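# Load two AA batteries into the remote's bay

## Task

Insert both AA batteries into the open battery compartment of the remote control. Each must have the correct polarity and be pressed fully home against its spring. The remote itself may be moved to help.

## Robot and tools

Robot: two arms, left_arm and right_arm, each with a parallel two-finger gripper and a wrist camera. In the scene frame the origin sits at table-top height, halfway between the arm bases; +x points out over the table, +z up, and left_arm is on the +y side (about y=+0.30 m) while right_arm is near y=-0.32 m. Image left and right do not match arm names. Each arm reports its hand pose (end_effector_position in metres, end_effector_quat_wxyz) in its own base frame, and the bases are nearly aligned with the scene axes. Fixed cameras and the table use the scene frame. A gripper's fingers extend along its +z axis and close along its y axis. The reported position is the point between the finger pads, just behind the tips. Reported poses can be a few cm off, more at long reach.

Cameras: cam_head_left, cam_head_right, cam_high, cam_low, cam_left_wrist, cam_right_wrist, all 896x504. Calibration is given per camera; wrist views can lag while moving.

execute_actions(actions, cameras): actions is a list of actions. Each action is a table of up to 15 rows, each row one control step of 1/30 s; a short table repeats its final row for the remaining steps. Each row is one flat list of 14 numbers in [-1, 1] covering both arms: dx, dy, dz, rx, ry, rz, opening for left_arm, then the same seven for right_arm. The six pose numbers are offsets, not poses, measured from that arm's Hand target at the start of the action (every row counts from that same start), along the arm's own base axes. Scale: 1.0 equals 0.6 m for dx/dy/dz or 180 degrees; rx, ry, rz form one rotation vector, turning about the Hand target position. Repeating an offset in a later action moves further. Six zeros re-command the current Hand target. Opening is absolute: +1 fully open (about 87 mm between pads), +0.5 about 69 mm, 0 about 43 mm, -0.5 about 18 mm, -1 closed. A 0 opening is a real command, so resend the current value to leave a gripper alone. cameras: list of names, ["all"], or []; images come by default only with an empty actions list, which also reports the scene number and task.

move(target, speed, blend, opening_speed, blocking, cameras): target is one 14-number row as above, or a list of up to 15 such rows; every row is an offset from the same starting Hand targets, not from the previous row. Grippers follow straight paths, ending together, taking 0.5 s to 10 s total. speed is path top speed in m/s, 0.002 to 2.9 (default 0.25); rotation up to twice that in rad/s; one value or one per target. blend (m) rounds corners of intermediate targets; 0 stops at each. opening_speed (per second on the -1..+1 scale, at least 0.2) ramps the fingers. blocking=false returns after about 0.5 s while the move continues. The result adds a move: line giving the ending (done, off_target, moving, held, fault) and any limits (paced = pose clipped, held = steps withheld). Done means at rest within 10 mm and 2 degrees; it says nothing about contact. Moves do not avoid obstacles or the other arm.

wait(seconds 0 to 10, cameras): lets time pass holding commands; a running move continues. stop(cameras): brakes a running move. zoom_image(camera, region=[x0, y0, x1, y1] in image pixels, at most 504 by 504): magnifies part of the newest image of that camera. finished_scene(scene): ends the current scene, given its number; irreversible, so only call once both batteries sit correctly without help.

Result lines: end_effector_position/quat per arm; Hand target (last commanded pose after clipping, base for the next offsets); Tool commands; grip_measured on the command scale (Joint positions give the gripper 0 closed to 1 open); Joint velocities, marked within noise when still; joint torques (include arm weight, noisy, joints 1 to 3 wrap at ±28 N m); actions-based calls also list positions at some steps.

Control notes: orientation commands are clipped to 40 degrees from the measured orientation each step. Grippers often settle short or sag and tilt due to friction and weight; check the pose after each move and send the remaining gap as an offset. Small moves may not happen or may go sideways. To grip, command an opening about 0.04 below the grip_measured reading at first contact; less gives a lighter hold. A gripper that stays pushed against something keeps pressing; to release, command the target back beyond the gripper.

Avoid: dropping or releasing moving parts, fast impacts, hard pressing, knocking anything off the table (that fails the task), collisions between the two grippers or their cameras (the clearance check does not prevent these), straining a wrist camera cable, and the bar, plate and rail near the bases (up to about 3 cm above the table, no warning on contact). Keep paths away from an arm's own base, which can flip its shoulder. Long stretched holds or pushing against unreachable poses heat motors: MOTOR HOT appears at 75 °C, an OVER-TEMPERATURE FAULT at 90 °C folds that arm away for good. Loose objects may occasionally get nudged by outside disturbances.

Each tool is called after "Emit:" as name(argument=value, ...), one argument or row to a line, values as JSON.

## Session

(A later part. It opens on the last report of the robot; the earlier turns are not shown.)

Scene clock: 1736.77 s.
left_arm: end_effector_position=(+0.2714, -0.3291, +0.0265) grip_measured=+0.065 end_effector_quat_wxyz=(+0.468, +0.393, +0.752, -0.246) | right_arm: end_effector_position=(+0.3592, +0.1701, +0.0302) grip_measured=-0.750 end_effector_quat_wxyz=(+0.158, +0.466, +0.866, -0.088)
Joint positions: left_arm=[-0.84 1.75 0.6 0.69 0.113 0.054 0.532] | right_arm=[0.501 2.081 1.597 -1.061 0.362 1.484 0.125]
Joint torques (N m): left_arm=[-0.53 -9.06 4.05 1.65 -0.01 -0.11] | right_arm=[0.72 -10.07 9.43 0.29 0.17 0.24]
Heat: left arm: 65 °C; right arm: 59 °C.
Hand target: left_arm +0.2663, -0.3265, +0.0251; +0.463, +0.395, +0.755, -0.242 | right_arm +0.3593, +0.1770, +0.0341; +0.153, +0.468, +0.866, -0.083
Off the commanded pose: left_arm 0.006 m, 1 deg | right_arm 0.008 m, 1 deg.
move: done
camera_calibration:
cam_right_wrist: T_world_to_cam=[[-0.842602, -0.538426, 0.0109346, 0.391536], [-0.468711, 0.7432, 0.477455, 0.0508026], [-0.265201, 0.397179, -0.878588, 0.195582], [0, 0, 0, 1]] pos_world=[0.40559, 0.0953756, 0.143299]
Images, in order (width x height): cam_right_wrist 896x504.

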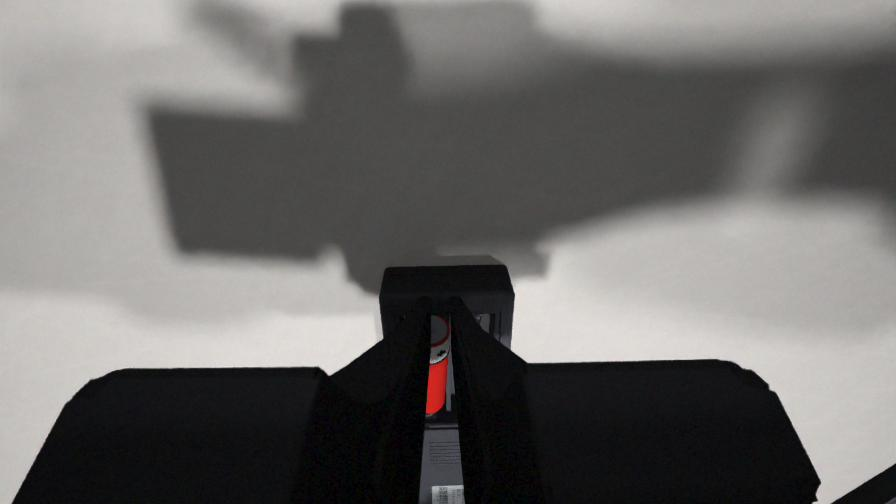

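Emit:
move(
  target=[0,0,0,0,0,0,0.0, 0.004,0.0026,0.004,0,0,0,-0.75],
  speed=0.06,
)

Scene clock: 1739.40 s.
left_arm: end_effector_position=(+0.2714, -0.3291, +0.0265) grip_measured=+0.065 end_effector_quat_wxyz=(+0.468, +0.393, +0.752, -0.246) | right_arm: end_effector_position=(+0.3613, +0.1718, +0.0366) grip_measured=-0.750 end_effector_quat_wxyz=(+0.158, +0.466, +0.866, -0.085)
Joint positions: left_arm=[-0.84 1.75 0.6 0.69 0.113 0.054 0.532] | right_arm=[0.501 2.081 1.624 -1.082 0.36 1.484 0.125]
Joint torques (N m): left_arm=[-0.79 -9.18 4.08 1.7 0.02 -0.09] | right_arm=[0.76 -9.28 9.22 0.36 0.2 0.25]
Heat: left arm: 65 °C; right arm: 59 °C.
Hand target: left_arm +0.2663, -0.3265, +0.0251; +0.463, +0.395, +0.755, -0.242 | right_arm +0.3616, +0.1785, +0.0365; +0.153, +0.468, +0.866, -0.083
Off the commanded pose: left_arm 0.006 m, 1 deg | right_arm 0.007 m, 1 deg.
move: done

Emit:
move(
  target=[0,0,0,0,0,0,0.0, 0.001,0.0006,-0.018,0,0,0,-0.75],
  speed=0.06,
  cameras=["cam_right_wrist"],
)

Emit:
zoom_image(
  camera="cam_right_wrist",
  region=[370, 250, 540, 440],
)

Scene clock: 1745.57 s.
left_arm: end_effector_position=(+0.2714, -0.3291, +0.0265) grip_measured=+0.065 end_effector_quat_wxyz=(+0.468, +0.393, +0.752, -0.246) | right_arm: end_effector_position=(+0.3627, +0.1725, +0.0319) grip_measured=-0.750 end_effector_quat_wxyz=(+0.157, +0.466, +0.866, -0.086)
Joint positions: left_arm=[-0.84 1.75 0.6 0.69 0.113 0.054 0.532] | right_arm=[0.501 2.094 1.624 -1.072 0.36 1.484 0.125]
Joint torques (N m): left_arm=[-0.66 -8.88 4.04 1.71 -0.01 -0.12] | right_arm=[0.75 -9.35 6.91 0.64 0.2 0.25]
Heat: left arm: 65 °C; right arm: 59 °C.
Hand target: left_arm +0.2663, -0.3265, +0.0251; +0.463, +0.395, +0.755, -0.242 | right_arm +0.3623, +0.1788, +0.0258; +0.153, +0.468, +0.866, -0.083
Off the commanded pose: left_arm 0.006 m, 1 deg | right_arm 0.009 m, 1 deg.
move: done
camera_calibration:
cam_right_wrist: T_world_to_cam=[[-0.842601, -0.53847, 0.00859191, 0.395947], [-0.469111, 0.741717, 0.479365, 0.0501954], [-0.264496, 0.399883, -0.877574, 0.196291], [0, 0, 0, 1]] pos_world=[0.409091, 0.0974818, 0.144796]
Images, in order (width x height): cam_right_wrist 896x504.

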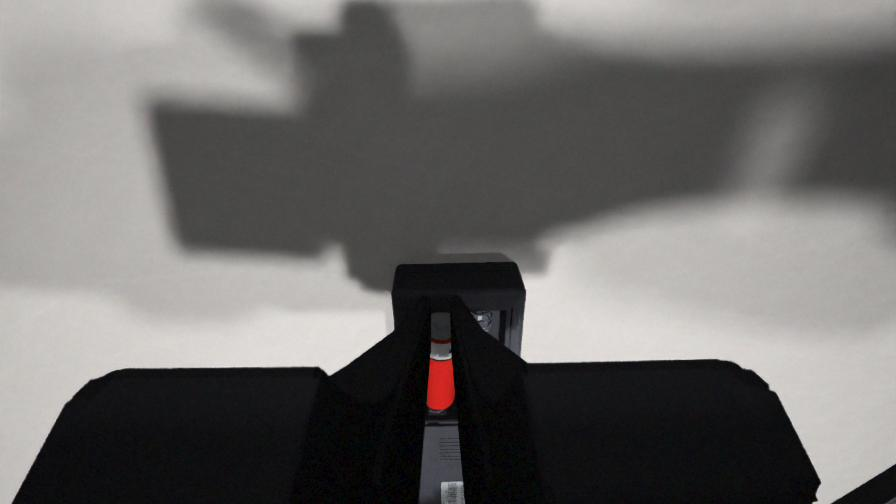

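Scaled by 2.653.

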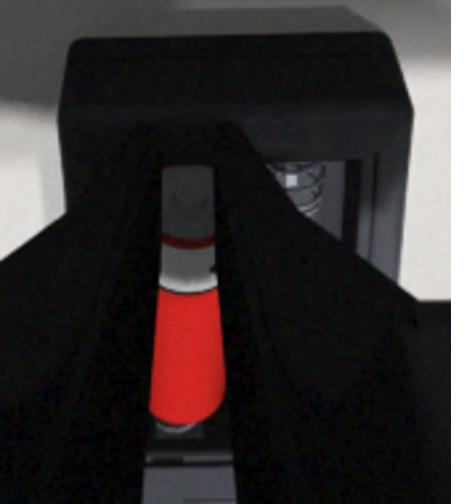

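Emit:
move(
  target=[0,0,0,0,0,0,0.0, -0.0073,0.0112,0,0,0,0,-0.75],
  speed=0.06,
)

Emit:
move(
  target=[0,0,0,0,0,0,0.0, -0.0073,0.0112,0,0,0,0,-0.75],
  speed=0.06,
)

Emit:
move(
  target=[0,0,0,0,0,0,0.0, -0.0073,0.0112,0,0,0,0,-0.75],
  speed=0.06,
  cameras=["cam_right_wrist"],
)

Emit:
zoom_image(
  camera="cam_right_wrist",
  region=[370, 250, 540, 440],
)

Scene clock: 1748.73 s.
left_arm: end_effector_position=(+0.2715, -0.3290, +0.0265) grip_measured=+0.065 end_effector_quat_wxyz=(+0.468, +0.393, +0.752, -0.246) | right_arm: end_effector_position=(+0.3622, +0.1759, +0.0321) grip_measured=-0.750 end_effector_quat_wxyz=(+0.163, +0.469, +0.864, -0.086)
Joint positions: left_arm=[-0.84 1.75 0.6 0.69 0.112 0.053 0.532] | right_arm=[0.513 2.094 1.624 -1.072 0.369 1.502 0.125]
Joint torques (N m): left_arm=[-0.68 -9.06 4.05 1.74 -0.02 -0.08] | right_arm=[1.52 -9.37 6.93 0.55 0.11 0.27]
Heat: left arm: 65 °C; right arm: 59 °C.
Hand target: left_arm +0.2663, -0.3265, +0.0251; +0.463, +0.395, +0.755, -0.242 | right_arm +0.3579, +0.1856, +0.0258; +0.153, +0.468, +0.866, -0.083
Off the commanded pose: left_arm 0.006 m, 1 deg | right_arm 0.012 m, 1 deg.
move: off_target (right_arm)

Scene clock: 1749.57 s.
left_arm: end_effector_position=(+0.2719, -0.3287, +0.0265) grip_measured=+0.065 end_effector_quat_wxyz=(+0.468, +0.392, +0.753, -0.245) | right_arm: end_effector_position=(+0.3627, +0.1770, +0.0328) grip_measured=-0.750 end_effector_quat_wxyz=(+0.174, +0.470, +0.860, -0.090)
Joint positions: left_arm=[-0.84 1.75 0.6 0.69 0.109 0.052 0.532] | right_arm=[0.526 2.094 1.624 -1.072 0.393 1.521 0.125]
Joint torques (N m): left_arm=[-0.62 -9.01 4.22 1.68 0.05 -0.13] | right_arm=[2.19 -9.33 7.02 0.47 -0.15 0.3]
Heat: left arm: 65 °C; right arm: 59 °C.
Hand target: left_arm +0.2663, -0.3265, +0.0251; +0.463, +0.395, +0.755, -0.242 | right_arm +0.3535, +0.1923, +0.0258; +0.153, +0.468, +0.866, -0.083
Off the commanded pose: left_arm 0.006 m, 1 deg | right_arm 0.019 m, 3 deg.
move: off_target (right_arm)

Scene clock: 1750.43 s.
left_arm: end_effector_position=(+0.2719, -0.3287, +0.0265) grip_measured=+0.065 end_effector_quat_wxyz=(+0.468, +0.392, +0.753, -0.245) | right_arm: end_effector_position=(+0.3617, +0.1771, +0.0335) grip_measured=-0.750 end_effector_quat_wxyz=(+0.184, +0.472, +0.857, -0.097)
Joint positions: left_arm=[-0.84 1.75 0.6 0.69 0.109 0.052 0.532] | right_arm=[0.538 2.094 1.624 -1.08 0.419 1.541 0.125]
Joint torques (N m): left_arm=[-0.8 -9.11 4.15 1.66 -0.02 -0.12] | right_arm=[2.84 -9.28 7.19 0.42 -0.4 0.3]
Heat: left arm: 65 °C; right arm: 59 °C.
Hand target: left_arm +0.2663, -0.3265, +0.0251; +0.463, +0.395, +0.755, -0.242 | right_arm +0.3491, +0.1990, +0.0258; +0.153, +0.468, +0.866, -0.083
Off the commanded pose: left_arm 0.006 m, 1 deg | right_arm 0.026 m, 4 deg.
move: off_target (right_arm)
camera_calibration:
cam_right_wrist: T_world_to_cam=[[-0.852122, -0.523336, -0.00292163, 0.398623], [-0.4742, 0.769731, 0.427374, 0.0441967], [-0.221411, 0.36556, -0.90407, 0.187089], [0, 0, 0, 1]] pos_world=[0.402057, 0.106202, 0.151418]
Images, in order (width x height): cam_right_wrist 896x504.

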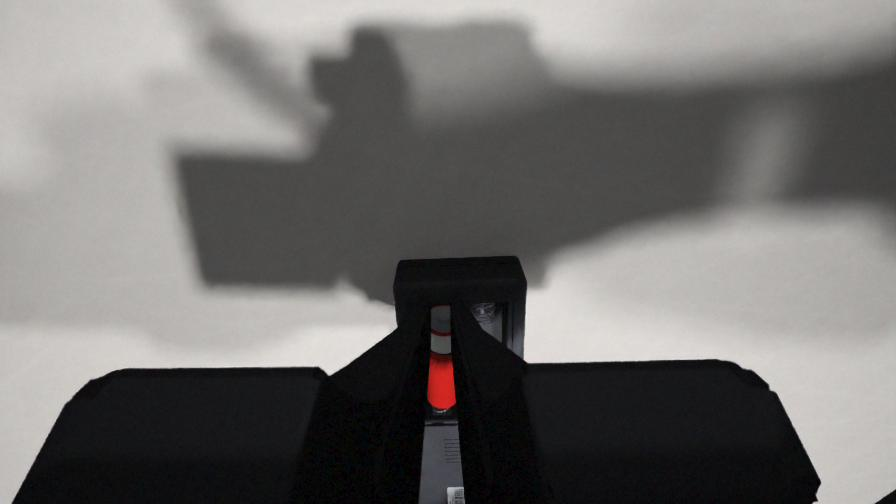

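Scaled by 2.653.

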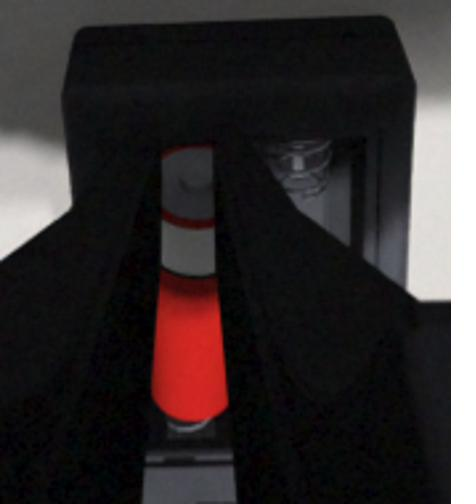

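Emit:
move(
  target=[0,0,0,0,0,0,0.0, -0.0073,0.0112,-0.003,0,0,0,-0.75],
  speed=0.06,
)

Emit:
move(
  target=[0,0,0,0,0,0,0.0, -0.0073,0.0112,-0.003,0,0,0,-0.75],
  speed=0.06,
  cameras=["cam_right_wrist"],
)

Emit:
zoom_image(
  camera="cam_right_wrist",
  region=[370, 250, 540, 440],
)

Scene clock: 1753.40 s.
left_arm: end_effector_position=(+0.2719, -0.3284, +0.0266) grip_measured=+0.065 end_effector_quat_wxyz=(+0.468, +0.392, +0.754, -0.244) | right_arm: end_effector_position=(+0.3608, +0.1781, +0.0343) grip_measured=-0.750 end_effector_quat_wxyz=(+0.195, +0.473, +0.853, -0.102)
Joint positions: left_arm=[-0.84 1.748 0.6 0.687 0.108 0.052 0.532] | right_arm=[0.552 2.094 1.624 -1.086 0.443 1.562 0.125]
Joint torques (N m): left_arm=[-0.59 -9.02 4.33 1.72 0.03 -0.11] | right_arm=[3.43 -9.02 7.01 0.44 -0.65 0.32]
Heat: left arm: 65 °C; right arm: 59 °C.
Hand target: left_arm +0.2663, -0.3264, +0.0250; +0.463, +0.395, +0.756, -0.242 | right_arm +0.3447, +0.2058, +0.0240; +0.153, +0.468, +0.866, -0.083
Off the commanded pose: left_arm 0.006 m, 1 deg | right_arm 0.034 m, 5 deg.
move: off_target (right_arm)

Scene clock: 1754.27 s.
left_arm: end_effector_position=(+0.2719, -0.3284, +0.0266) grip_measured=+0.065 end_effector_quat_wxyz=(+0.468, +0.391, +0.754, -0.244) | right_arm: end_effector_position=(+0.3597, +0.1790, +0.0352) grip_measured=-0.750 end_effector_quat_wxyz=(+0.204, +0.475, +0.849, -0.107)
Joint positions: left_arm=[-0.84 1.748 0.6 0.687 0.108 0.052 0.532] | right_arm=[0.565 2.094 1.624 -1.094 0.465 1.583 0.125]
Joint torques (N m): left_arm=[-0.46 -9.09 4.08 1.79 0.03 -0.2] | right_arm=[4.01 -8.77 6.93 0.46 -0.88 0.34]
Heat: left arm: 65 °C; right arm: 59 °C.
Hand target: left_arm +0.2663, -0.3265, +0.0250; +0.463, +0.395, +0.756, -0.242 | right_arm +0.3403, +0.2125, +0.0222; +0.153, +0.468, +0.866, -0.083
Off the commanded pose: left_arm 0.006 m, 1 deg | right_arm 0.041 m, 7 deg.
move: off_target (right_arm)
camera_calibration:
cam_right_wrist: T_world_to_cam=[[-0.857789, -0.513951, -0.00730748, 0.398461], [-0.476691, 0.790123, 0.385321, 0.039775], [-0.192262, 0.334007, -0.922754, 0.183319], [0, 0, 0, 1]] pos_world=[0.396001, 0.112133, 0.156744]
Images, in order (width x height): cam_right_wrist 896x504.

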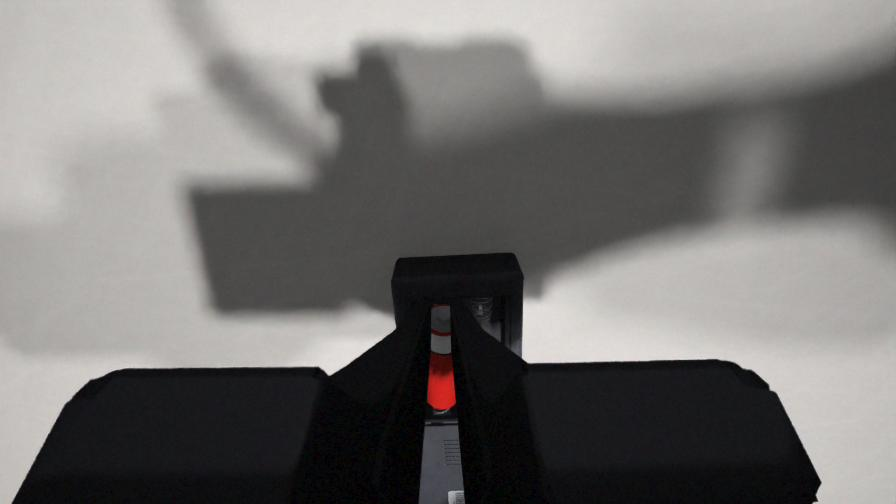

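Scaled by 2.653.

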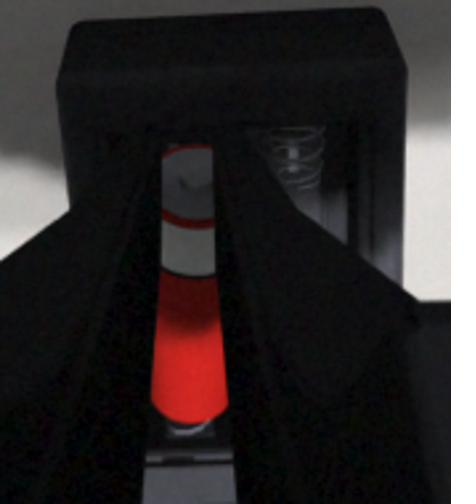

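Emit:
move(
  target=[0,0,0,0,0,0,0.0, -0.002,0.003,-0.012,0,0,0,-0.75],
  speed=0.06,
)

Emit:
move(
  target=[0,0,0,0,0,0,0.0, -0.002,0.003,-0.012,0,0,0,-0.75],
  speed=0.06,
  cameras=["cam_right_wrist"],
)

Emit:
zoom_image(
  camera="cam_right_wrist",
  region=[370, 250, 540, 440],
)

Scene clock: 1757.63 s.
left_arm: end_effector_position=(+0.2719, -0.3284, +0.0266) grip_measured=+0.065 end_effector_quat_wxyz=(+0.468, +0.391, +0.754, -0.244) | right_arm: end_effector_position=(+0.3597, +0.1788, +0.0338) grip_measured=-0.750 end_effector_quat_wxyz=(+0.207, +0.475, +0.848, -0.110)
Joint positions: left_arm=[-0.84 1.748 0.6 0.687 0.108 0.052 0.532] | right_arm=[0.568 2.098 1.624 -1.094 0.473 1.588 0.125]
Joint torques (N m): left_arm=[-0.27 -8.79 4.05 1.79 -0.03 -0.08] | right_arm=[4.22 -8.44 5.49 0.65 -0.95 0.31]
Heat: left arm: 65 °C; right arm: 59 °C.
Hand target: left_arm +0.2663, -0.3265, +0.0250; +0.463, +0.395, +0.756, -0.242 | right_arm +0.3392, +0.2143, +0.0150; +0.153, +0.468, +0.866, -0.083
Off the commanded pose: left_arm 0.006 m, 1 deg | right_arm 0.045 m, 7 deg.
move: off_target (right_arm)

Scene clock: 1758.43 s.
left_arm: end_effector_position=(+0.2714, -0.3273, +0.0266) grip_measured=+0.065 end_effector_quat_wxyz=(+0.468, +0.391, +0.754, -0.244) | right_arm: end_effector_position=(+0.3601, +0.1794, +0.0293) grip_measured=-0.750 end_effector_quat_wxyz=(+0.211, +0.475, +0.847, -0.112)
Joint positions: left_arm=[-0.84 1.744 0.596 0.687 0.106 0.051 0.532] | right_arm=[0.573 2.105 1.614 -1.08 0.483 1.597 0.125]
Joint torques (N m): left_arm=[-0.68 -8.61 4.38 1.71 0.06 -0.11] | right_arm=[4.27 -8.36 4.94 0.71 -1.04 0.31]
Heat: left arm: 65 °C; right arm: 59 °C.
Hand target: left_arm +0.2663, -0.3265, +0.0251; +0.463, +0.395, +0.755, -0.242 | right_arm +0.3380, +0.2162, +0.0078; +0.153, +0.468, +0.866, -0.083
Off the commanded pose: left_arm 0.005 m, 1 deg | right_arm 0.048 m, 8 deg.
move: off_target (right_arm)
camera_calibration:
cam_right_wrist: T_world_to_cam=[[-0.859865, -0.51047, -0.00722434, 0.399056], [-0.476652, 0.79767, 0.369493, 0.0410026], [-0.182853, 0.321158, -0.929205, 0.176842], [0, 0, 0, 1]] pos_world=[0.395014, 0.114205, 0.152055]
Images, in order (width x height): cam_right_wrist 896x504.

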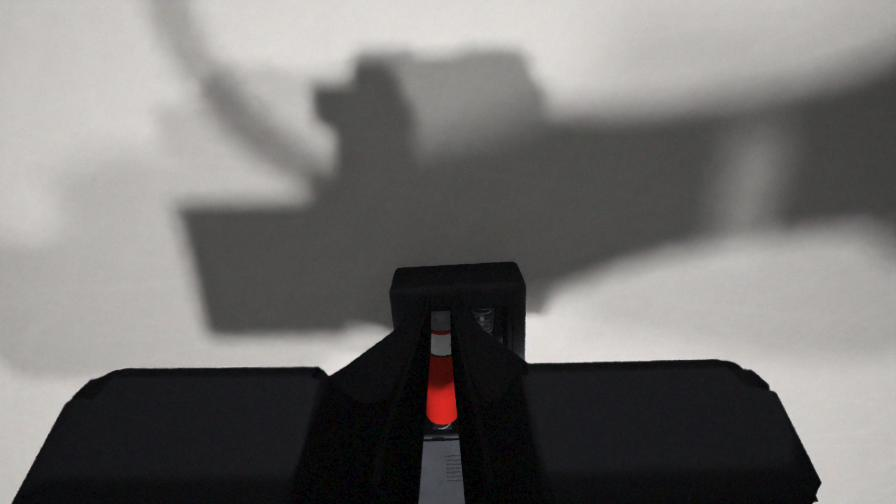

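Scaled by 2.653.

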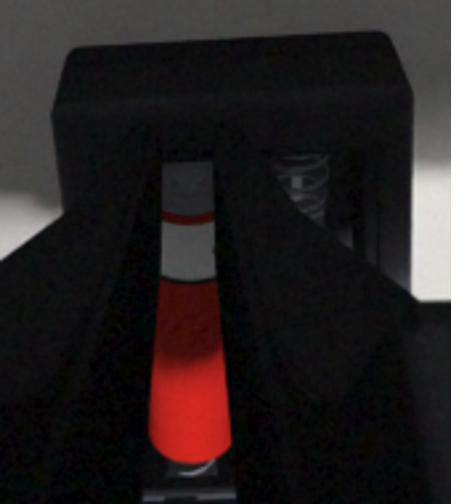

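Emit:
move(
  target=[
    [0,0,0,0,0,0,0.0, 0.0478,-0.078,0.005,0,0,0,-0.75],
    [0,0,0,0,0,0,0.0, 0.0478,-0.078,0.11,0,0,0,-0.75],
  ],
  speed=0.08,
  cameras=["cam_right_wrist"],
)

Emit:
zoom_image(
  camera="cam_right_wrist",
  region=[370, 220, 540, 380],
)

Scene clock: 1763.73 s.
left_arm: end_effector_position=(+0.2715, -0.3273, +0.0266) grip_measured=+0.065 end_effector_quat_wxyz=(+0.468, +0.391, +0.754, -0.244) | right_arm: end_effector_position=(+0.3618, +0.1701, +0.0584) grip_measured=-0.750 end_effector_quat_wxyz=(+0.144, +0.466, +0.868, -0.095)
Joint positions: left_arm=[-0.84 1.744 0.596 0.687 0.106 0.05 0.532] | right_arm=[0.491 2.097 1.736 -1.209 0.346 1.476 0.125]
Joint torques (N m): left_arm=[-0.55 -8.62 4.41 1.77 0.06 -0.1] | right_arm=[-0.75 -13.03 9.17 0.32 0.34 0.05]
Heat: left arm: 64 °C; right arm: 59 °C.
Hand target: left_arm +0.2663, -0.3265, +0.0251; +0.463, +0.395, +0.755, -0.242 | right_arm +0.3667, +0.1693, +0.0737; +0.153, +0.468, +0.866, -0.083
Off the commanded pose: left_arm 0.005 m, 1 deg | right_arm 0.016 m, 2 deg.
move: off_target (right_arm)
camera_calibration:
cam_right_wrist: T_world_to_cam=[[-0.843238, -0.536215, 0.0377255, 0.391722], [-0.451132, 0.744104, 0.492736, 0.031152], [-0.292284, 0.398474, -0.869361, 0.2301], [0, 0, 0, 1]] pos_world=[0.411623, 0.095178, 0.169913]
Images, in order (width x height): cam_right_wrist 896x504.

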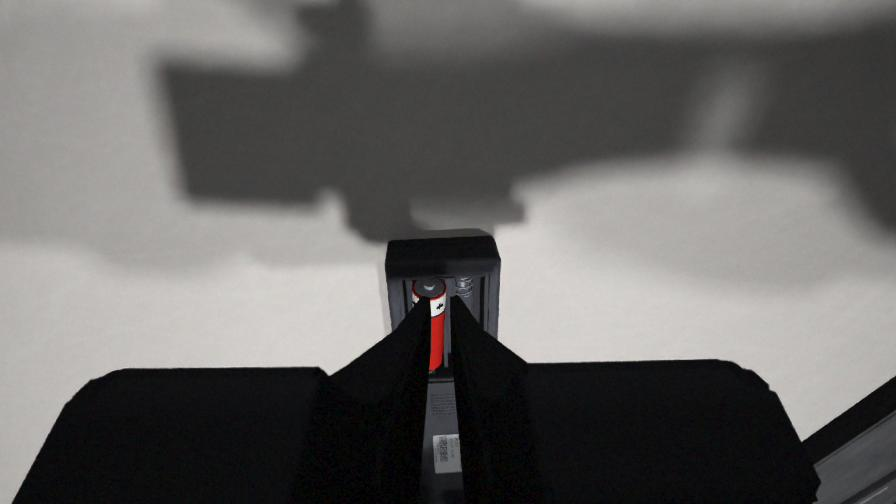

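Scaled by 2.965.

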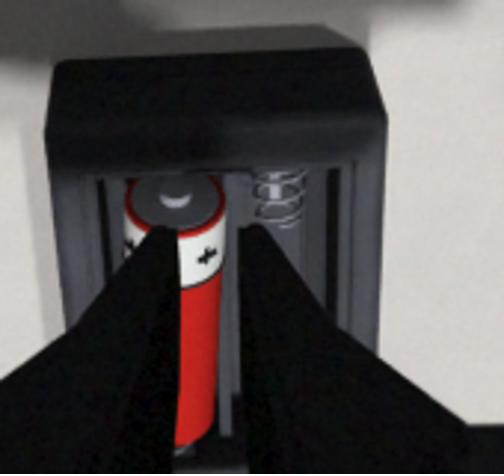

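Emit:
move(
  target=[0,0,0,0,0,0,0.0, 0.01,-0.02,0.05,0,0,0,-0.75],
  speed=0.1,
  cameras=["cam_low","cam_right_wrist","cam_left_wrist"],
)

Emit:
zoom_image(
  camera="cam_low",
  region=[400, 220, 520, 280],
)

Emit:
zoom_image(
  camera="cam_right_wrist",
  region=[370, 180, 540, 340],
)

Emit:
zoom_image(
  camera="cam_left_wrist",
  region=[370, 0, 530, 70],
)

Scene clock: 1774.83 s.
left_arm: end_effector_position=(+0.2715, -0.3273, +0.0266) grip_measured=+0.065 end_effector_quat_wxyz=(+0.468, +0.391, +0.754, -0.244) | right_arm: end_effector_position=(+0.3692, +0.1583, +0.0857) grip_measured=-0.750 end_effector_quat_wxyz=(+0.142, +0.467, +0.867, -0.097)
Joint positions: left_arm=[-0.84 1.744 0.596 0.687 0.106 0.05 0.532] | right_arm=[0.457 2.097 1.845 -1.312 0.346 1.443 0.125]
Joint torques (N m): left_arm=[-0.69 -8.76 4.45 1.7 0.04 -0.12] | right_arm=[-0.65 -13.64 9.25 0.33 0.32 0.03]
Heat: left arm: 64 °C; right arm: 64 °C.
Hand target: left_arm +0.2663, -0.3265, +0.0251; +0.463, +0.395, +0.755, -0.242 | right_arm +0.3727, +0.1573, +0.1038; +0.153, +0.468, +0.866, -0.083
Off the commanded pose: left_arm 0.005 m, 1 deg | right_arm 0.018 m, 2 deg.
move: off_target (right_arm)
camera_calibration:
cam_left_wrist: T_world_to_cam=[[-0.816943, -0.576713, -0.00248225, 0.0315196], [-0.558678, 0.792449, -0.244752, 0.44032], [0.143119, -0.198562, -0.969582, 0.0666845], [0, 0, 0, 1]] pos_world=[0.262203, -0.317512, 0.172504]
cam_right_wrist: T_world_to_cam=[[-0.844861, -0.533244, 0.0431387, 0.390264], [-0.446242, 0.746898, 0.492963, 0.0275466], [-0.295089, 0.397235, -0.86898, 0.261953], [0, 0, 0, 1]] pos_world=[0.419311, 0.0834746, 0.197217]
Images, in order (width x height): cam_low 896x504, cam_left_wrist 896x504, cam_right_wrist 896x504.

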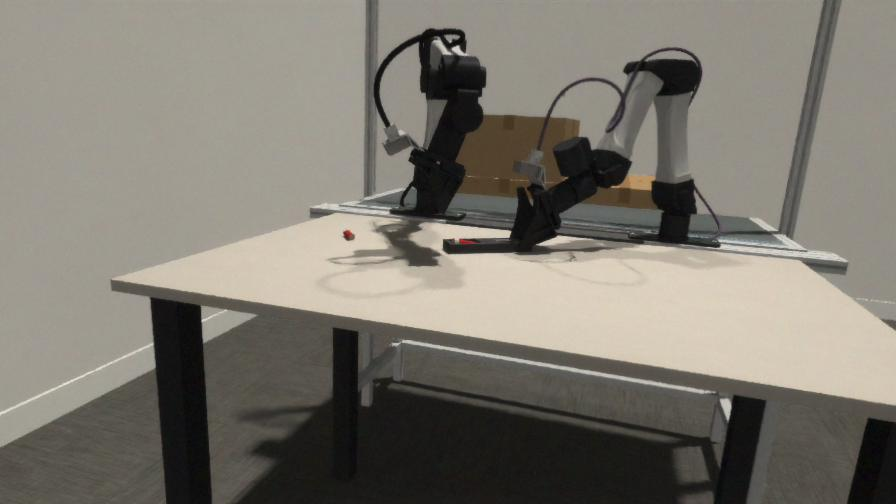

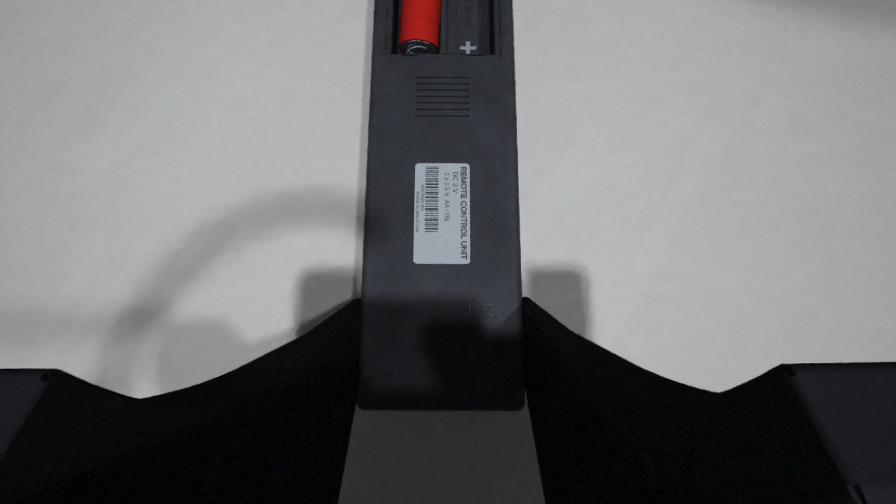

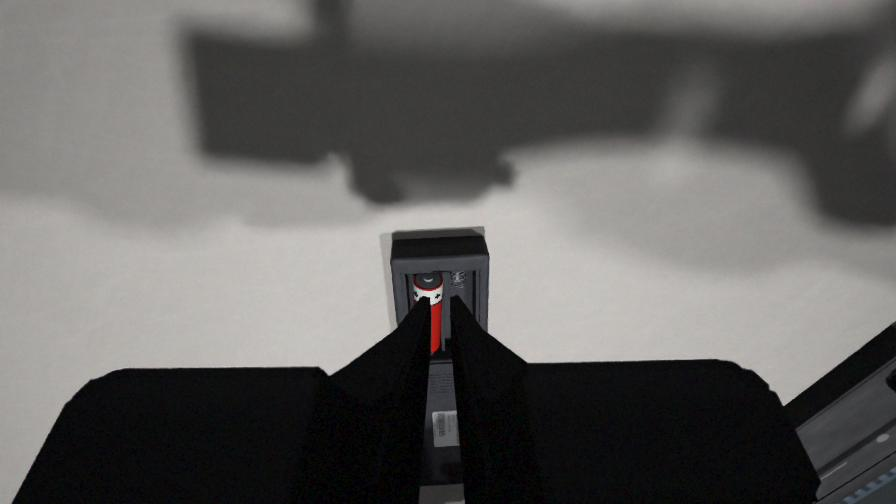

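Scaled by 4.200.

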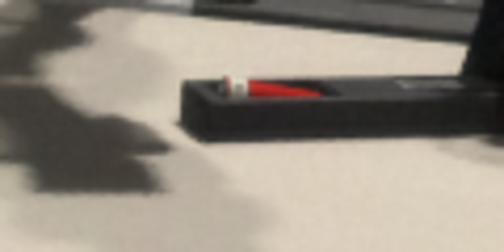

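Scaled by 2.965.

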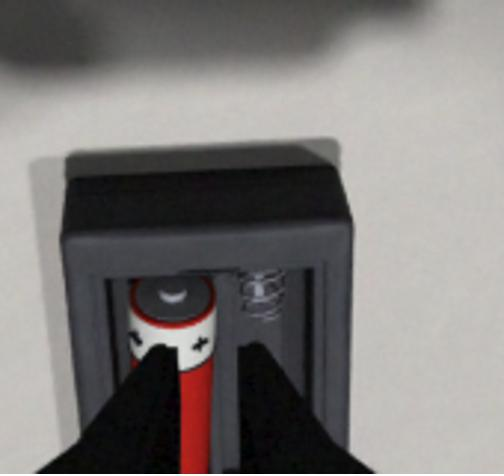

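Scaled by 3.150.

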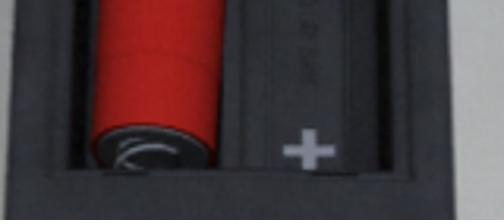

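Emit:
move(
  target=[0,0,0,0,0,0,0.0, -0.032,0.0545,-0.0647,0.0930,0.0608,0.0,-1.0],
  speed=0.15,
  cameras=["cam_right_wrist"],
)

Emit:
zoom_image(
  camera="cam_right_wrist",
  region=[370, 180, 540, 340],
)

Scene clock: 1782.50 s.
left_arm: end_effector_position=(+0.2715, -0.3273, +0.0266) grip_measured=+0.065 end_effector_quat_wxyz=(+0.468, +0.391, +0.754, -0.244) | right_arm: end_effector_position=(+0.3543, +0.1915, +0.0733) grip_measured=-0.975 end_effector_quat_wxyz=(+0.010, +0.476, +0.879, +0.003)
Joint positions: left_arm=[-0.84 1.744 0.596 0.687 0.106 0.05 0.532] | right_arm=[0.399 2.097 1.783 -1.241 0.012 1.392 0.012]
Joint torques (N m): left_arm=[-0.54 -8.53 4.08 1.81 0.05 -0.04] | right_arm=[-0.85 -9.52 5.81 0.61 -0.02 0.03]
Heat: left arm: 64 °C; right arm: 66 °C.
Hand target: left_arm +0.2663, -0.3265, +0.0251; +0.463, +0.395, +0.755, -0.242 | right_arm +0.3534, +0.1900, +0.0649; +0.000, +0.475, +0.880, +0.000
Off the commanded pose: left_arm 0.005 m, 1 deg | right_arm 0.009 m, 1 deg.
move: done
camera_calibration:
cam_right_wrist: T_world_to_cam=[[-0.843539, -0.537056, -0.00347548, 0.39962], [-0.358304, 0.557934, 0.74855, -0.0115064], [-0.400074, 0.632677, -0.663069, 0.210603], [0, 0, 0, 1]] pos_world=[0.417229, 0.0877941, 0.149647]
Images, in order (width x height): cam_right_wrist 896x504.

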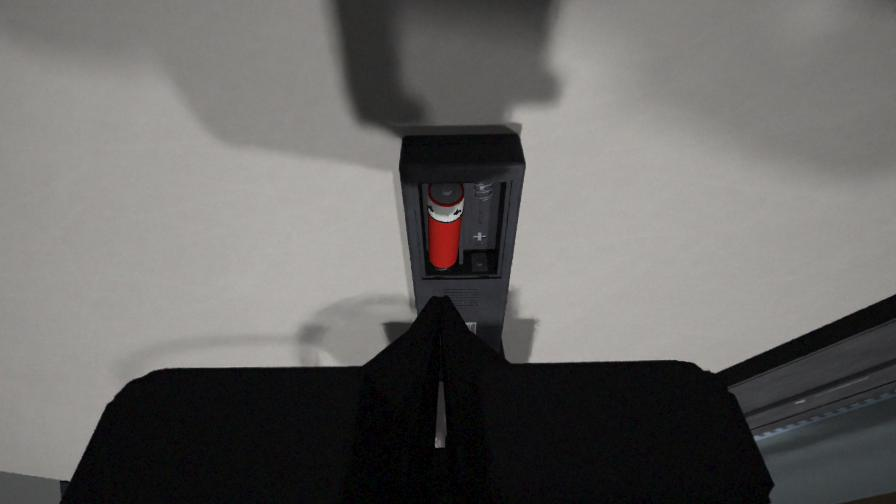

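Scaled by 2.965.

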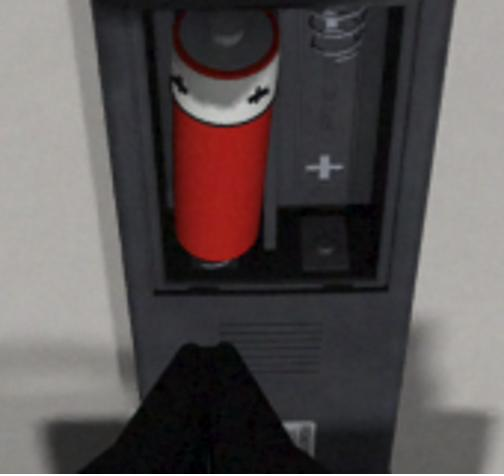

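Emit:
move(
  target=[
    [0,0,0,0,0,0,0.0, -0.0012,-0.0008,-0.04,0,0,0,-1.0],
    [0,0,0,0,0,0,0.0, -0.0012,-0.0008,-0.055,0,0,0,-1.0],
  ],
  speed=0.08,
)

Emit:
move(
  target=[0,0,0,0,0,0,0.0, 0,0,-0.012,0,0,0,-1.0],
  speed=0.06,
)

Emit:
move(
  target=[0,0,0,0,0,0,0.0, 0,0,-0.012,0,0,0,-1.0],
  speed=0.06,
  cameras=["cam_right_wrist"],
)

Emit:
zoom_image(
  camera="cam_right_wrist",
  region=[370, 180, 540, 340],
)

Scene clock: 1790.63 s.
left_arm: end_effector_position=(+0.2715, -0.3273, +0.0266) grip_measured=+0.065 end_effector_quat_wxyz=(+0.468, +0.391, +0.754, -0.244) | right_arm: end_effector_position=(+0.3536, +0.1914, +0.0395) grip_measured=-0.975 end_effector_quat_wxyz=(+0.009, +0.476, +0.879, +0.002)
Joint positions: left_arm=[-0.84 1.744 0.596 0.687 0.106 0.05 0.532] | right_arm=[0.399 2.116 1.677 -1.118 0.011 1.391 0.012]
Joint torques (N m): left_arm=[-0.69 -8.75 4.56 1.77 0.06 -0.12] | right_arm=[-0.88 -9.69 5.83 0.6 -0.03 0.02]
Heat: left arm: 63 °C; right arm: 65 °C.
Hand target: left_arm +0.2663, -0.3265, +0.0251; +0.463, +0.395, +0.755, -0.242 | right_arm +0.3528, +0.1896, +0.0320; +0.000, +0.475, +0.880, +0.000
Off the commanded pose: left_arm 0.005 m, 1 deg | right_arm 0.008 m, 1 deg.
move: done

Scene clock: 1791.37 s.
left_arm: end_effector_position=(+0.2715, -0.3273, +0.0266) grip_measured=+0.065 end_effector_quat_wxyz=(+0.468, +0.391, +0.754, -0.244) | right_arm: end_effector_position=(+0.3534, +0.1914, +0.0336) grip_measured=-0.975 end_effector_quat_wxyz=(+0.008, +0.476, +0.880, +0.002)
Joint positions: left_arm=[-0.84 1.744 0.596 0.687 0.106 0.05 0.532] | right_arm=[0.399 2.12 1.66 -1.097 0.011 1.391 0.012]
Joint torques (N m): left_arm=[-0.81 -8.46 4.31 1.75 0.05 -0.09] | right_arm=[-0.84 -9.5 5.64 0.65 -0.01 0.02]
Heat: left arm: 63 °C; right arm: 65 °C.
Hand target: left_arm +0.2663, -0.3265, +0.0251; +0.463, +0.395, +0.755, -0.242 | right_arm +0.3528, +0.1895, +0.0248; +0.000, +0.475, +0.880, +0.000
Off the commanded pose: left_arm 0.005 m, 1 deg | right_arm 0.009 m, 1 deg.
move: done

Scene clock: 1792.10 s.
left_arm: end_effector_position=(+0.2715, -0.3273, +0.0266) grip_measured=+0.065 end_effector_quat_wxyz=(+0.468, +0.391, +0.754, -0.244) | right_arm: end_effector_position=(+0.3528, +0.1930, +0.0329) grip_measured=-0.975 end_effector_quat_wxyz=(+0.004, +0.476, +0.880, +0.007)
Joint positions: left_arm=[-0.84 1.744 0.596 0.687 0.106 0.05 0.532] | right_arm=[0.397 2.12 1.655 -1.09 -0.002 1.389 0.012]
Joint torques (N m): left_arm=[-0.87 -8.38 4.23 1.74 0.04 -0.08] | right_arm=[-0.73 -8.92 4.33 0.85 0.12 0.06]
Heat: left arm: 63 °C; right arm: 64 °C.
Hand target: left_arm +0.2663, -0.3265, +0.0251; +0.463, +0.395, +0.755, -0.242 | right_arm +0.3527, +0.1896, +0.0176; +0.000, +0.475, +0.880, +0.000
Off the commanded pose: left_arm 0.005 m, 1 deg | right_arm 0.016 m, 1 deg.
move: off_target (right_arm)
camera_calibration:
cam_right_wrist: T_world_to_cam=[[-0.842601, -0.538519, -0.00445288, 0.39905], [-0.354033, 0.547674, 0.758099, 0.0176539], [-0.405812, 0.640351, -0.652125, 0.182413], [0, 0, 0, 1]] pos_world=[0.416515, 0.0884189, 0.10735]
Images, in order (width x height): cam_right_wrist 896x504.

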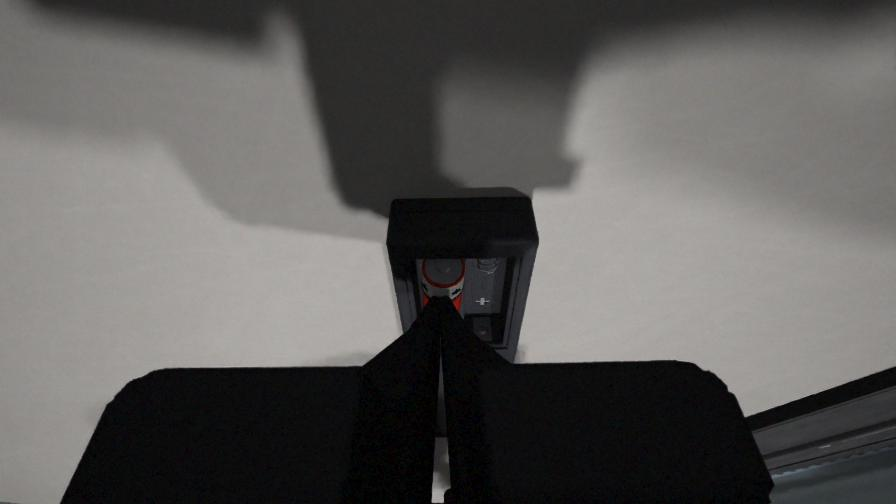

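Scaled by 2.965.

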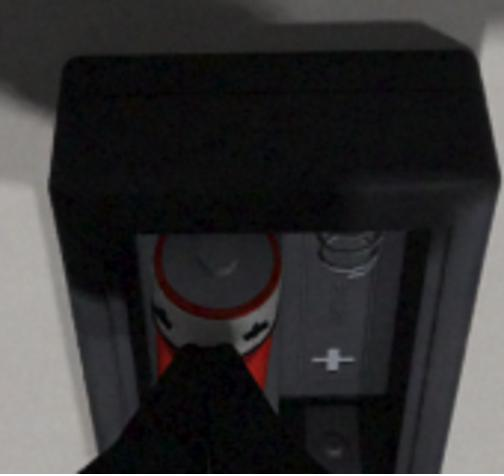

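Emit:
move(
  target=[0,0,0,0,0,0,0.0, 0,0,-0.015,0,0,0,-1.0],
  speed=0.06,
)

Emit:
move(
  target=[0,0,0,0,0,0,0.0, 0.001,-0.0015,-0.015,0,0,0,-1.0],
  speed=0.06,
  cameras=["cam_right_wrist"],
)

Emit:
zoom_image(
  camera="cam_right_wrist",
  region=[370, 180, 540, 340],
)

Scene clock: 1794.73 s.
left_arm: end_effector_position=(+0.2715, -0.3273, +0.0266) grip_measured=+0.065 end_effector_quat_wxyz=(+0.468, +0.391, +0.754, -0.244) | right_arm: end_effector_position=(+0.3527, +0.1929, +0.0321) grip_measured=-0.975 end_effector_quat_wxyz=(+0.001, +0.476, +0.879, +0.010)
Joint positions: left_arm=[-0.84 1.744 0.596 0.687 0.106 0.05 0.532] | right_arm=[0.393 2.119 1.649 -1.084 -0.012 1.386 0.012]
Joint torques (N m): left_arm=[-0.61 -8.54 4.46 1.74 0.02 -0.08] | right_arm=[-0.34 -8.09 2.77 1.1 0.23 0.07]
Heat: left arm: 63 °C; right arm: 64 °C.
Hand target: left_arm +0.2663, -0.3265, +0.0251; +0.463, +0.395, +0.755, -0.242 | right_arm +0.3527, +0.1895, +0.0086; +0.000, +0.475, +0.880, +0.000
Off the commanded pose: left_arm 0.005 m, 1 deg | right_arm 0.024 m, 1 deg.
move: off_target (right_arm)

Scene clock: 1795.43 s.
left_arm: end_effector_position=(+0.2715, -0.3273, +0.0266) grip_measured=+0.065 end_effector_quat_wxyz=(+0.468, +0.391, +0.754, -0.244) | right_arm: end_effector_position=(+0.3527, +0.1927, +0.0317) grip_measured=-0.975 end_effector_quat_wxyz=(+0.000, +0.476, +0.879, +0.016)
Joint positions: left_arm=[-0.84 1.744 0.596 0.687 0.106 0.05 0.532] | right_arm=[0.389 2.112 1.634 -1.068 -0.021 1.381 0.012]
Joint torques (N m): left_arm=[-0.66 -8.64 4.3 1.75 0.1 -0.04] | right_arm=[-0.24 -6.6 2.19 1.27 0.32 0.11]
Heat: left arm: 63 °C; right arm: 63 °C.
Hand target: left_arm +0.2663, -0.3265, +0.0251; +0.463, +0.395, +0.755, -0.242 | right_arm +0.3533, +0.1885, -0.0005; +0.000, +0.476, +0.880, +0.000
Off the commanded pose: left_arm 0.005 m, 1 deg | right_arm 0.032 m, 2 deg.
move: off_target (right_arm)
camera_calibration:
cam_right_wrist: T_world_to_cam=[[-0.843025, -0.53759, -0.0174692, 0.399155], [-0.355315, 0.532219, 0.768436, 0.0216786], [-0.403806, 0.654018, -0.639688, 0.178103], [0, 0, 0, 1]] pos_world=[0.41612, 0.086562, 0.104244]
Images, in order (width x height): cam_right_wrist 896x504.

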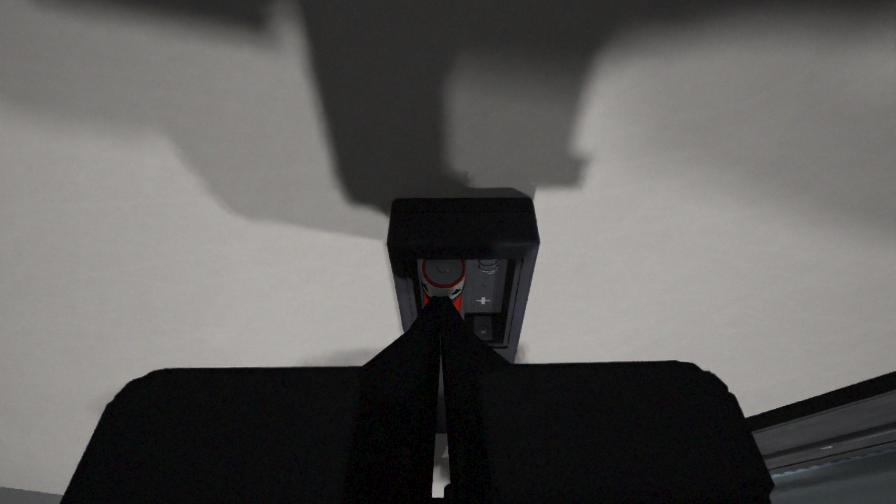

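Scaled by 2.965.

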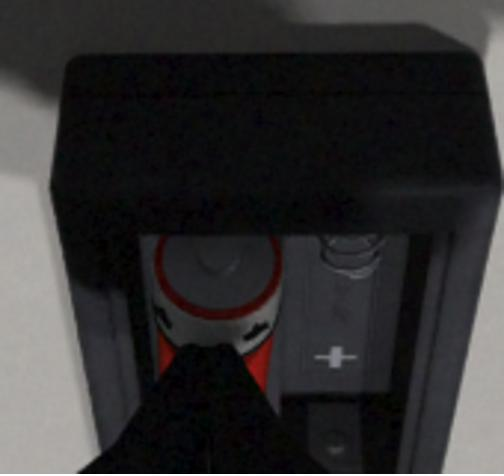

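Emit:
move(
  target=[0,0,0,0,0,0,0.0, 0.001,-0.0015,-0.02,0,0,0,-1.0],
  speed=0.06,
)

Emit:
move(
  target=[0,0,0,0,0,0,0.0, 0.001,-0.0015,-0.02,0,0,0,-1.0],
  speed=0.06,
  cameras=["cam_right_wrist"],
)

Emit:
zoom_image(
  camera="cam_right_wrist",
  region=[370, 180, 540, 340],
)

Scene clock: 1798.87 s.
left_arm: end_effector_position=(+0.2715, -0.3273, +0.0266) grip_measured=+0.065 end_effector_quat_wxyz=(+0.468, +0.391, +0.754, -0.244) | right_arm: end_effector_position=(+0.3536, +0.1937, +0.0256) grip_measured=-0.975 end_effector_quat_wxyz=(+0.001, +0.475, +0.880, +0.023)
Joint positions: left_arm=[-0.84 1.744 0.596 0.687 0.106 0.05 0.532] | right_arm=[0.388 2.112 1.607 -1.03 -0.028 1.378 0.012]
Joint torques (N m): left_arm=[-0.53 -8.58 4.21 1.71 0.03 -0.08] | right_arm=[-0.31 -5.35 2.19 1.31 0.38 0.08]
Heat: left arm: 63 °C; right arm: 62 °C.
Hand target: left_arm +0.2663, -0.3265, +0.0251; +0.463, +0.395, +0.755, -0.242 | right_arm +0.3540, +0.1876, -0.0124; +0.000, +0.475, +0.880, +0.000
Off the commanded pose: left_arm 0.005 m, 1 deg | right_arm 0.039 m, 3 deg.
move: off_target (right_arm)

Scene clock: 1799.60 s.
left_arm: end_effector_position=(+0.2715, -0.3273, +0.0266) grip_measured=+0.065 end_effector_quat_wxyz=(+0.468, +0.391, +0.754, -0.244) | right_arm: end_effector_position=(+0.3536, +0.1937, +0.0250) grip_measured=-0.975 end_effector_quat_wxyz=(-0.003, +0.475, +0.879, +0.031)
Joint positions: left_arm=[-0.84 1.744 0.596 0.687 0.106 0.05 0.532] | right_arm=[0.381 2.107 1.594 -1.015 -0.044 1.372 0.012]
Joint torques (N m): left_arm=[-0.76 -8.58 4.42 1.77 0.11 -0.11] | right_arm=[0.09 -3.81 0.95 1.54 0.55 0.12]
Heat: left arm: 63 °C; right arm: 62 °C.
Hand target: left_arm +0.2663, -0.3265, +0.0251; +0.463, +0.395, +0.755, -0.242 | right_arm +0.3546, +0.1869, -0.0245; +0.000, +0.476, +0.880, +0.000
Off the commanded pose: left_arm 0.005 m, 1 deg | right_arm 0.050 m, 4 deg.
move: off_target (right_arm)
camera_calibration:
cam_right_wrist: T_world_to_cam=[[-0.841715, -0.538449, -0.0398634, 0.400549], [-0.363005, 0.509709, 0.780015, 0.0333851], [-0.39968, 0.671021, -0.624489, 0.168311], [0, 0, 0, 1]] pos_world=[0.416538, 0.0857185, 0.0950347]
Images, in order (width x height): cam_right_wrist 896x504.

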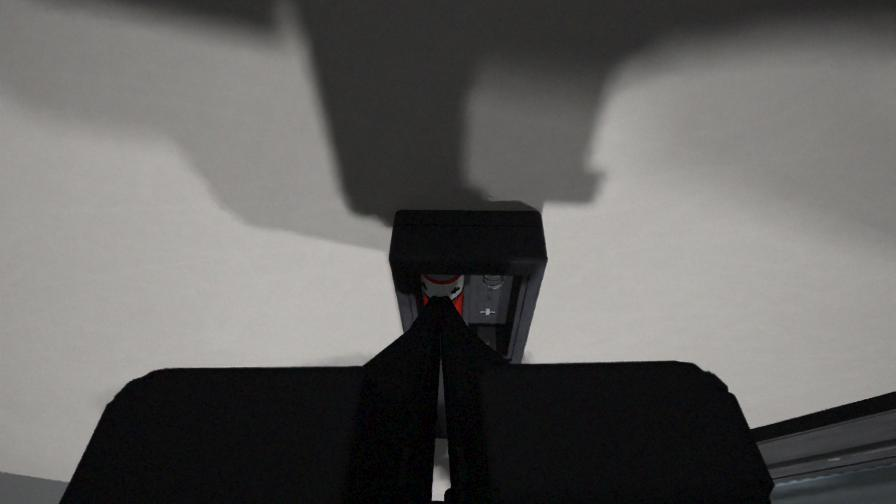

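Scaled by 2.965.

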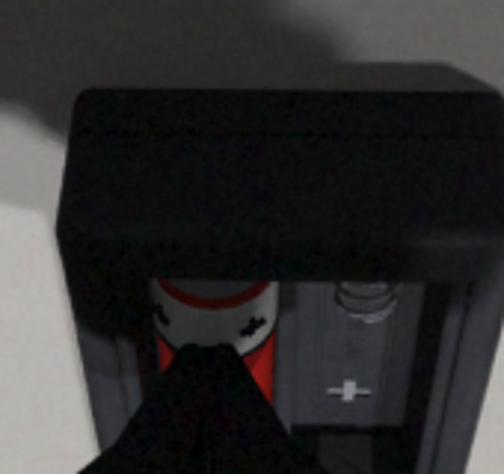

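Emit:
move(
  target=[
    [0,0,0,0,0,0,0.0, 0,0,0.05,0,0,0,-1.0],
    [0,0,0,0,0,0,0.0, 0,0,0.2,0,0,0,-1.0],
  ],
  speed=0.15,
  blend=[0.005, 0],
  cameras=["cam_right_wrist","cam_low"],
)

Emit:
zoom_image(
  camera="cam_right_wrist",
  region=[370, 120, 540, 280],
)

Emit:
zoom_image(
  camera="cam_low",
  region=[400, 220, 520, 280],
)

Scene clock: 1888.13 s.
left_arm: end_effector_position=(+0.2715, -0.3273, +0.0266) grip_measured=+0.065 end_effector_quat_wxyz=(+0.468, +0.391, +0.754, -0.244) | right_arm: end_effector_position=(+0.3519, +0.1869, +0.0856) grip_measured=-0.975 end_effector_quat_wxyz=(-0.011, +0.475, +0.880, -0.004)
Joint positions: left_arm=[-0.84 1.744 0.596 0.687 0.106 0.05 0.532] | right_arm=[0.381 2.117 1.858 -1.332 -0.011 1.371 0.012]
Joint torques (N m): left_arm=[-0.7 -8.72 4.21 1.74 0.03 -0.06] | right_arm=[0.1 -12.14 9.07 0.26 0.21 0.15]
Heat: left arm: 62 °C; right arm: 51 °C.
Hand target: left_arm +0.2663, -0.3265, +0.0251; +0.463, +0.395, +0.755, -0.242 | right_arm +0.3546, +0.1868, +0.0956; +0.000, +0.476, +0.880, +0.000
Off the commanded pose: left_arm 0.005 m, 1 deg | right_arm 0.010 m, 1 deg.
move: done
camera_calibration:
cam_right_wrist: T_world_to_cam=[[-0.841789, -0.539062, 0.0283435, 0.392225], [-0.327054, 0.551086, 0.767685, -0.0303557], [-0.42945, 0.636958, -0.640201, 0.228199], [0, 0, 0, 1]] pos_world=[0.418242, 0.0828086, 0.15828]
Images, in order (width x height): cam_low 896x504, cam_right_wrist 896x504.

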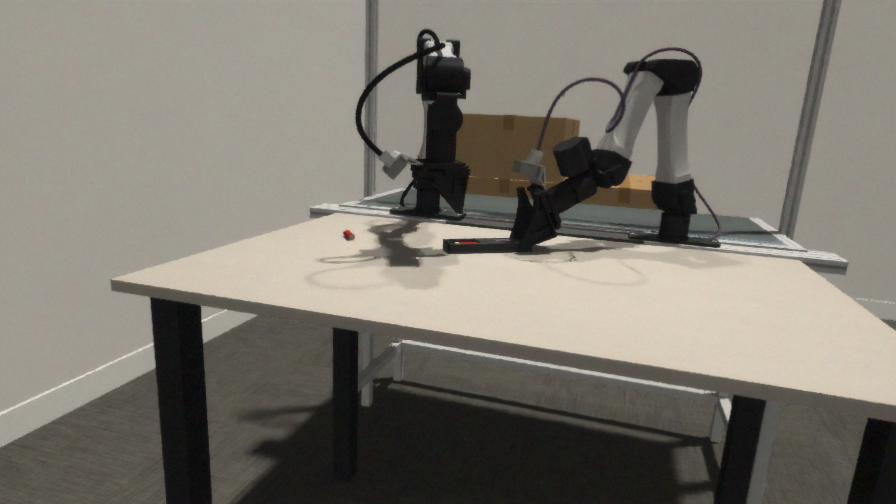

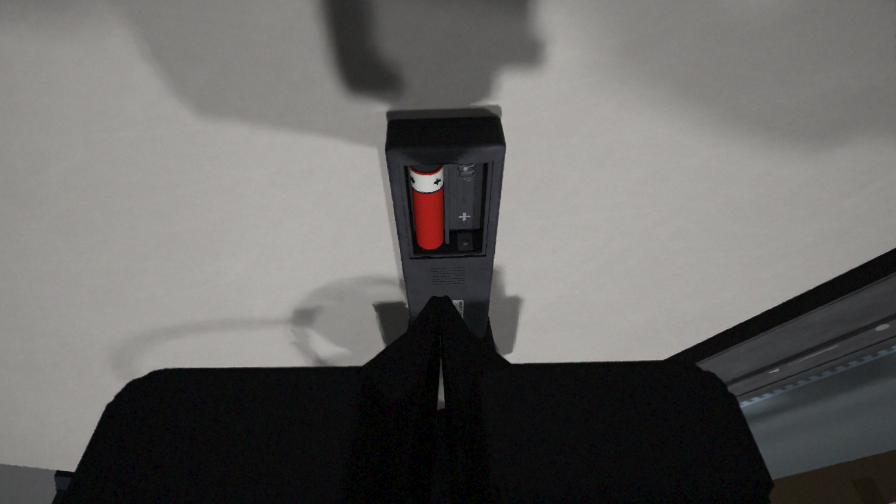

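Scaled by 2.965.

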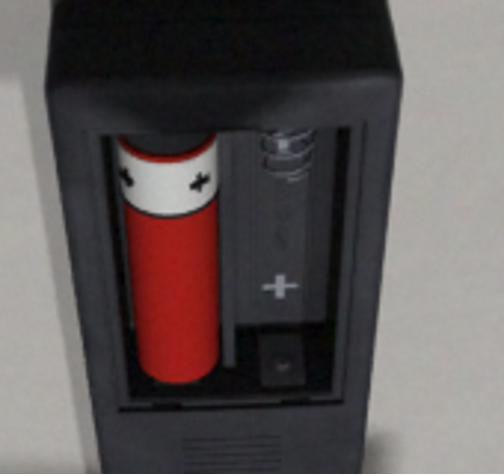

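Scaled by 4.200.

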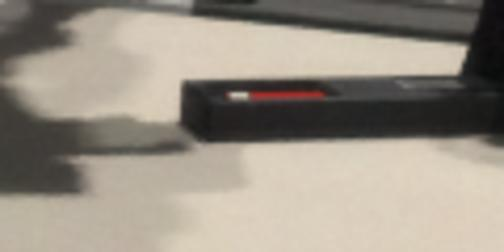

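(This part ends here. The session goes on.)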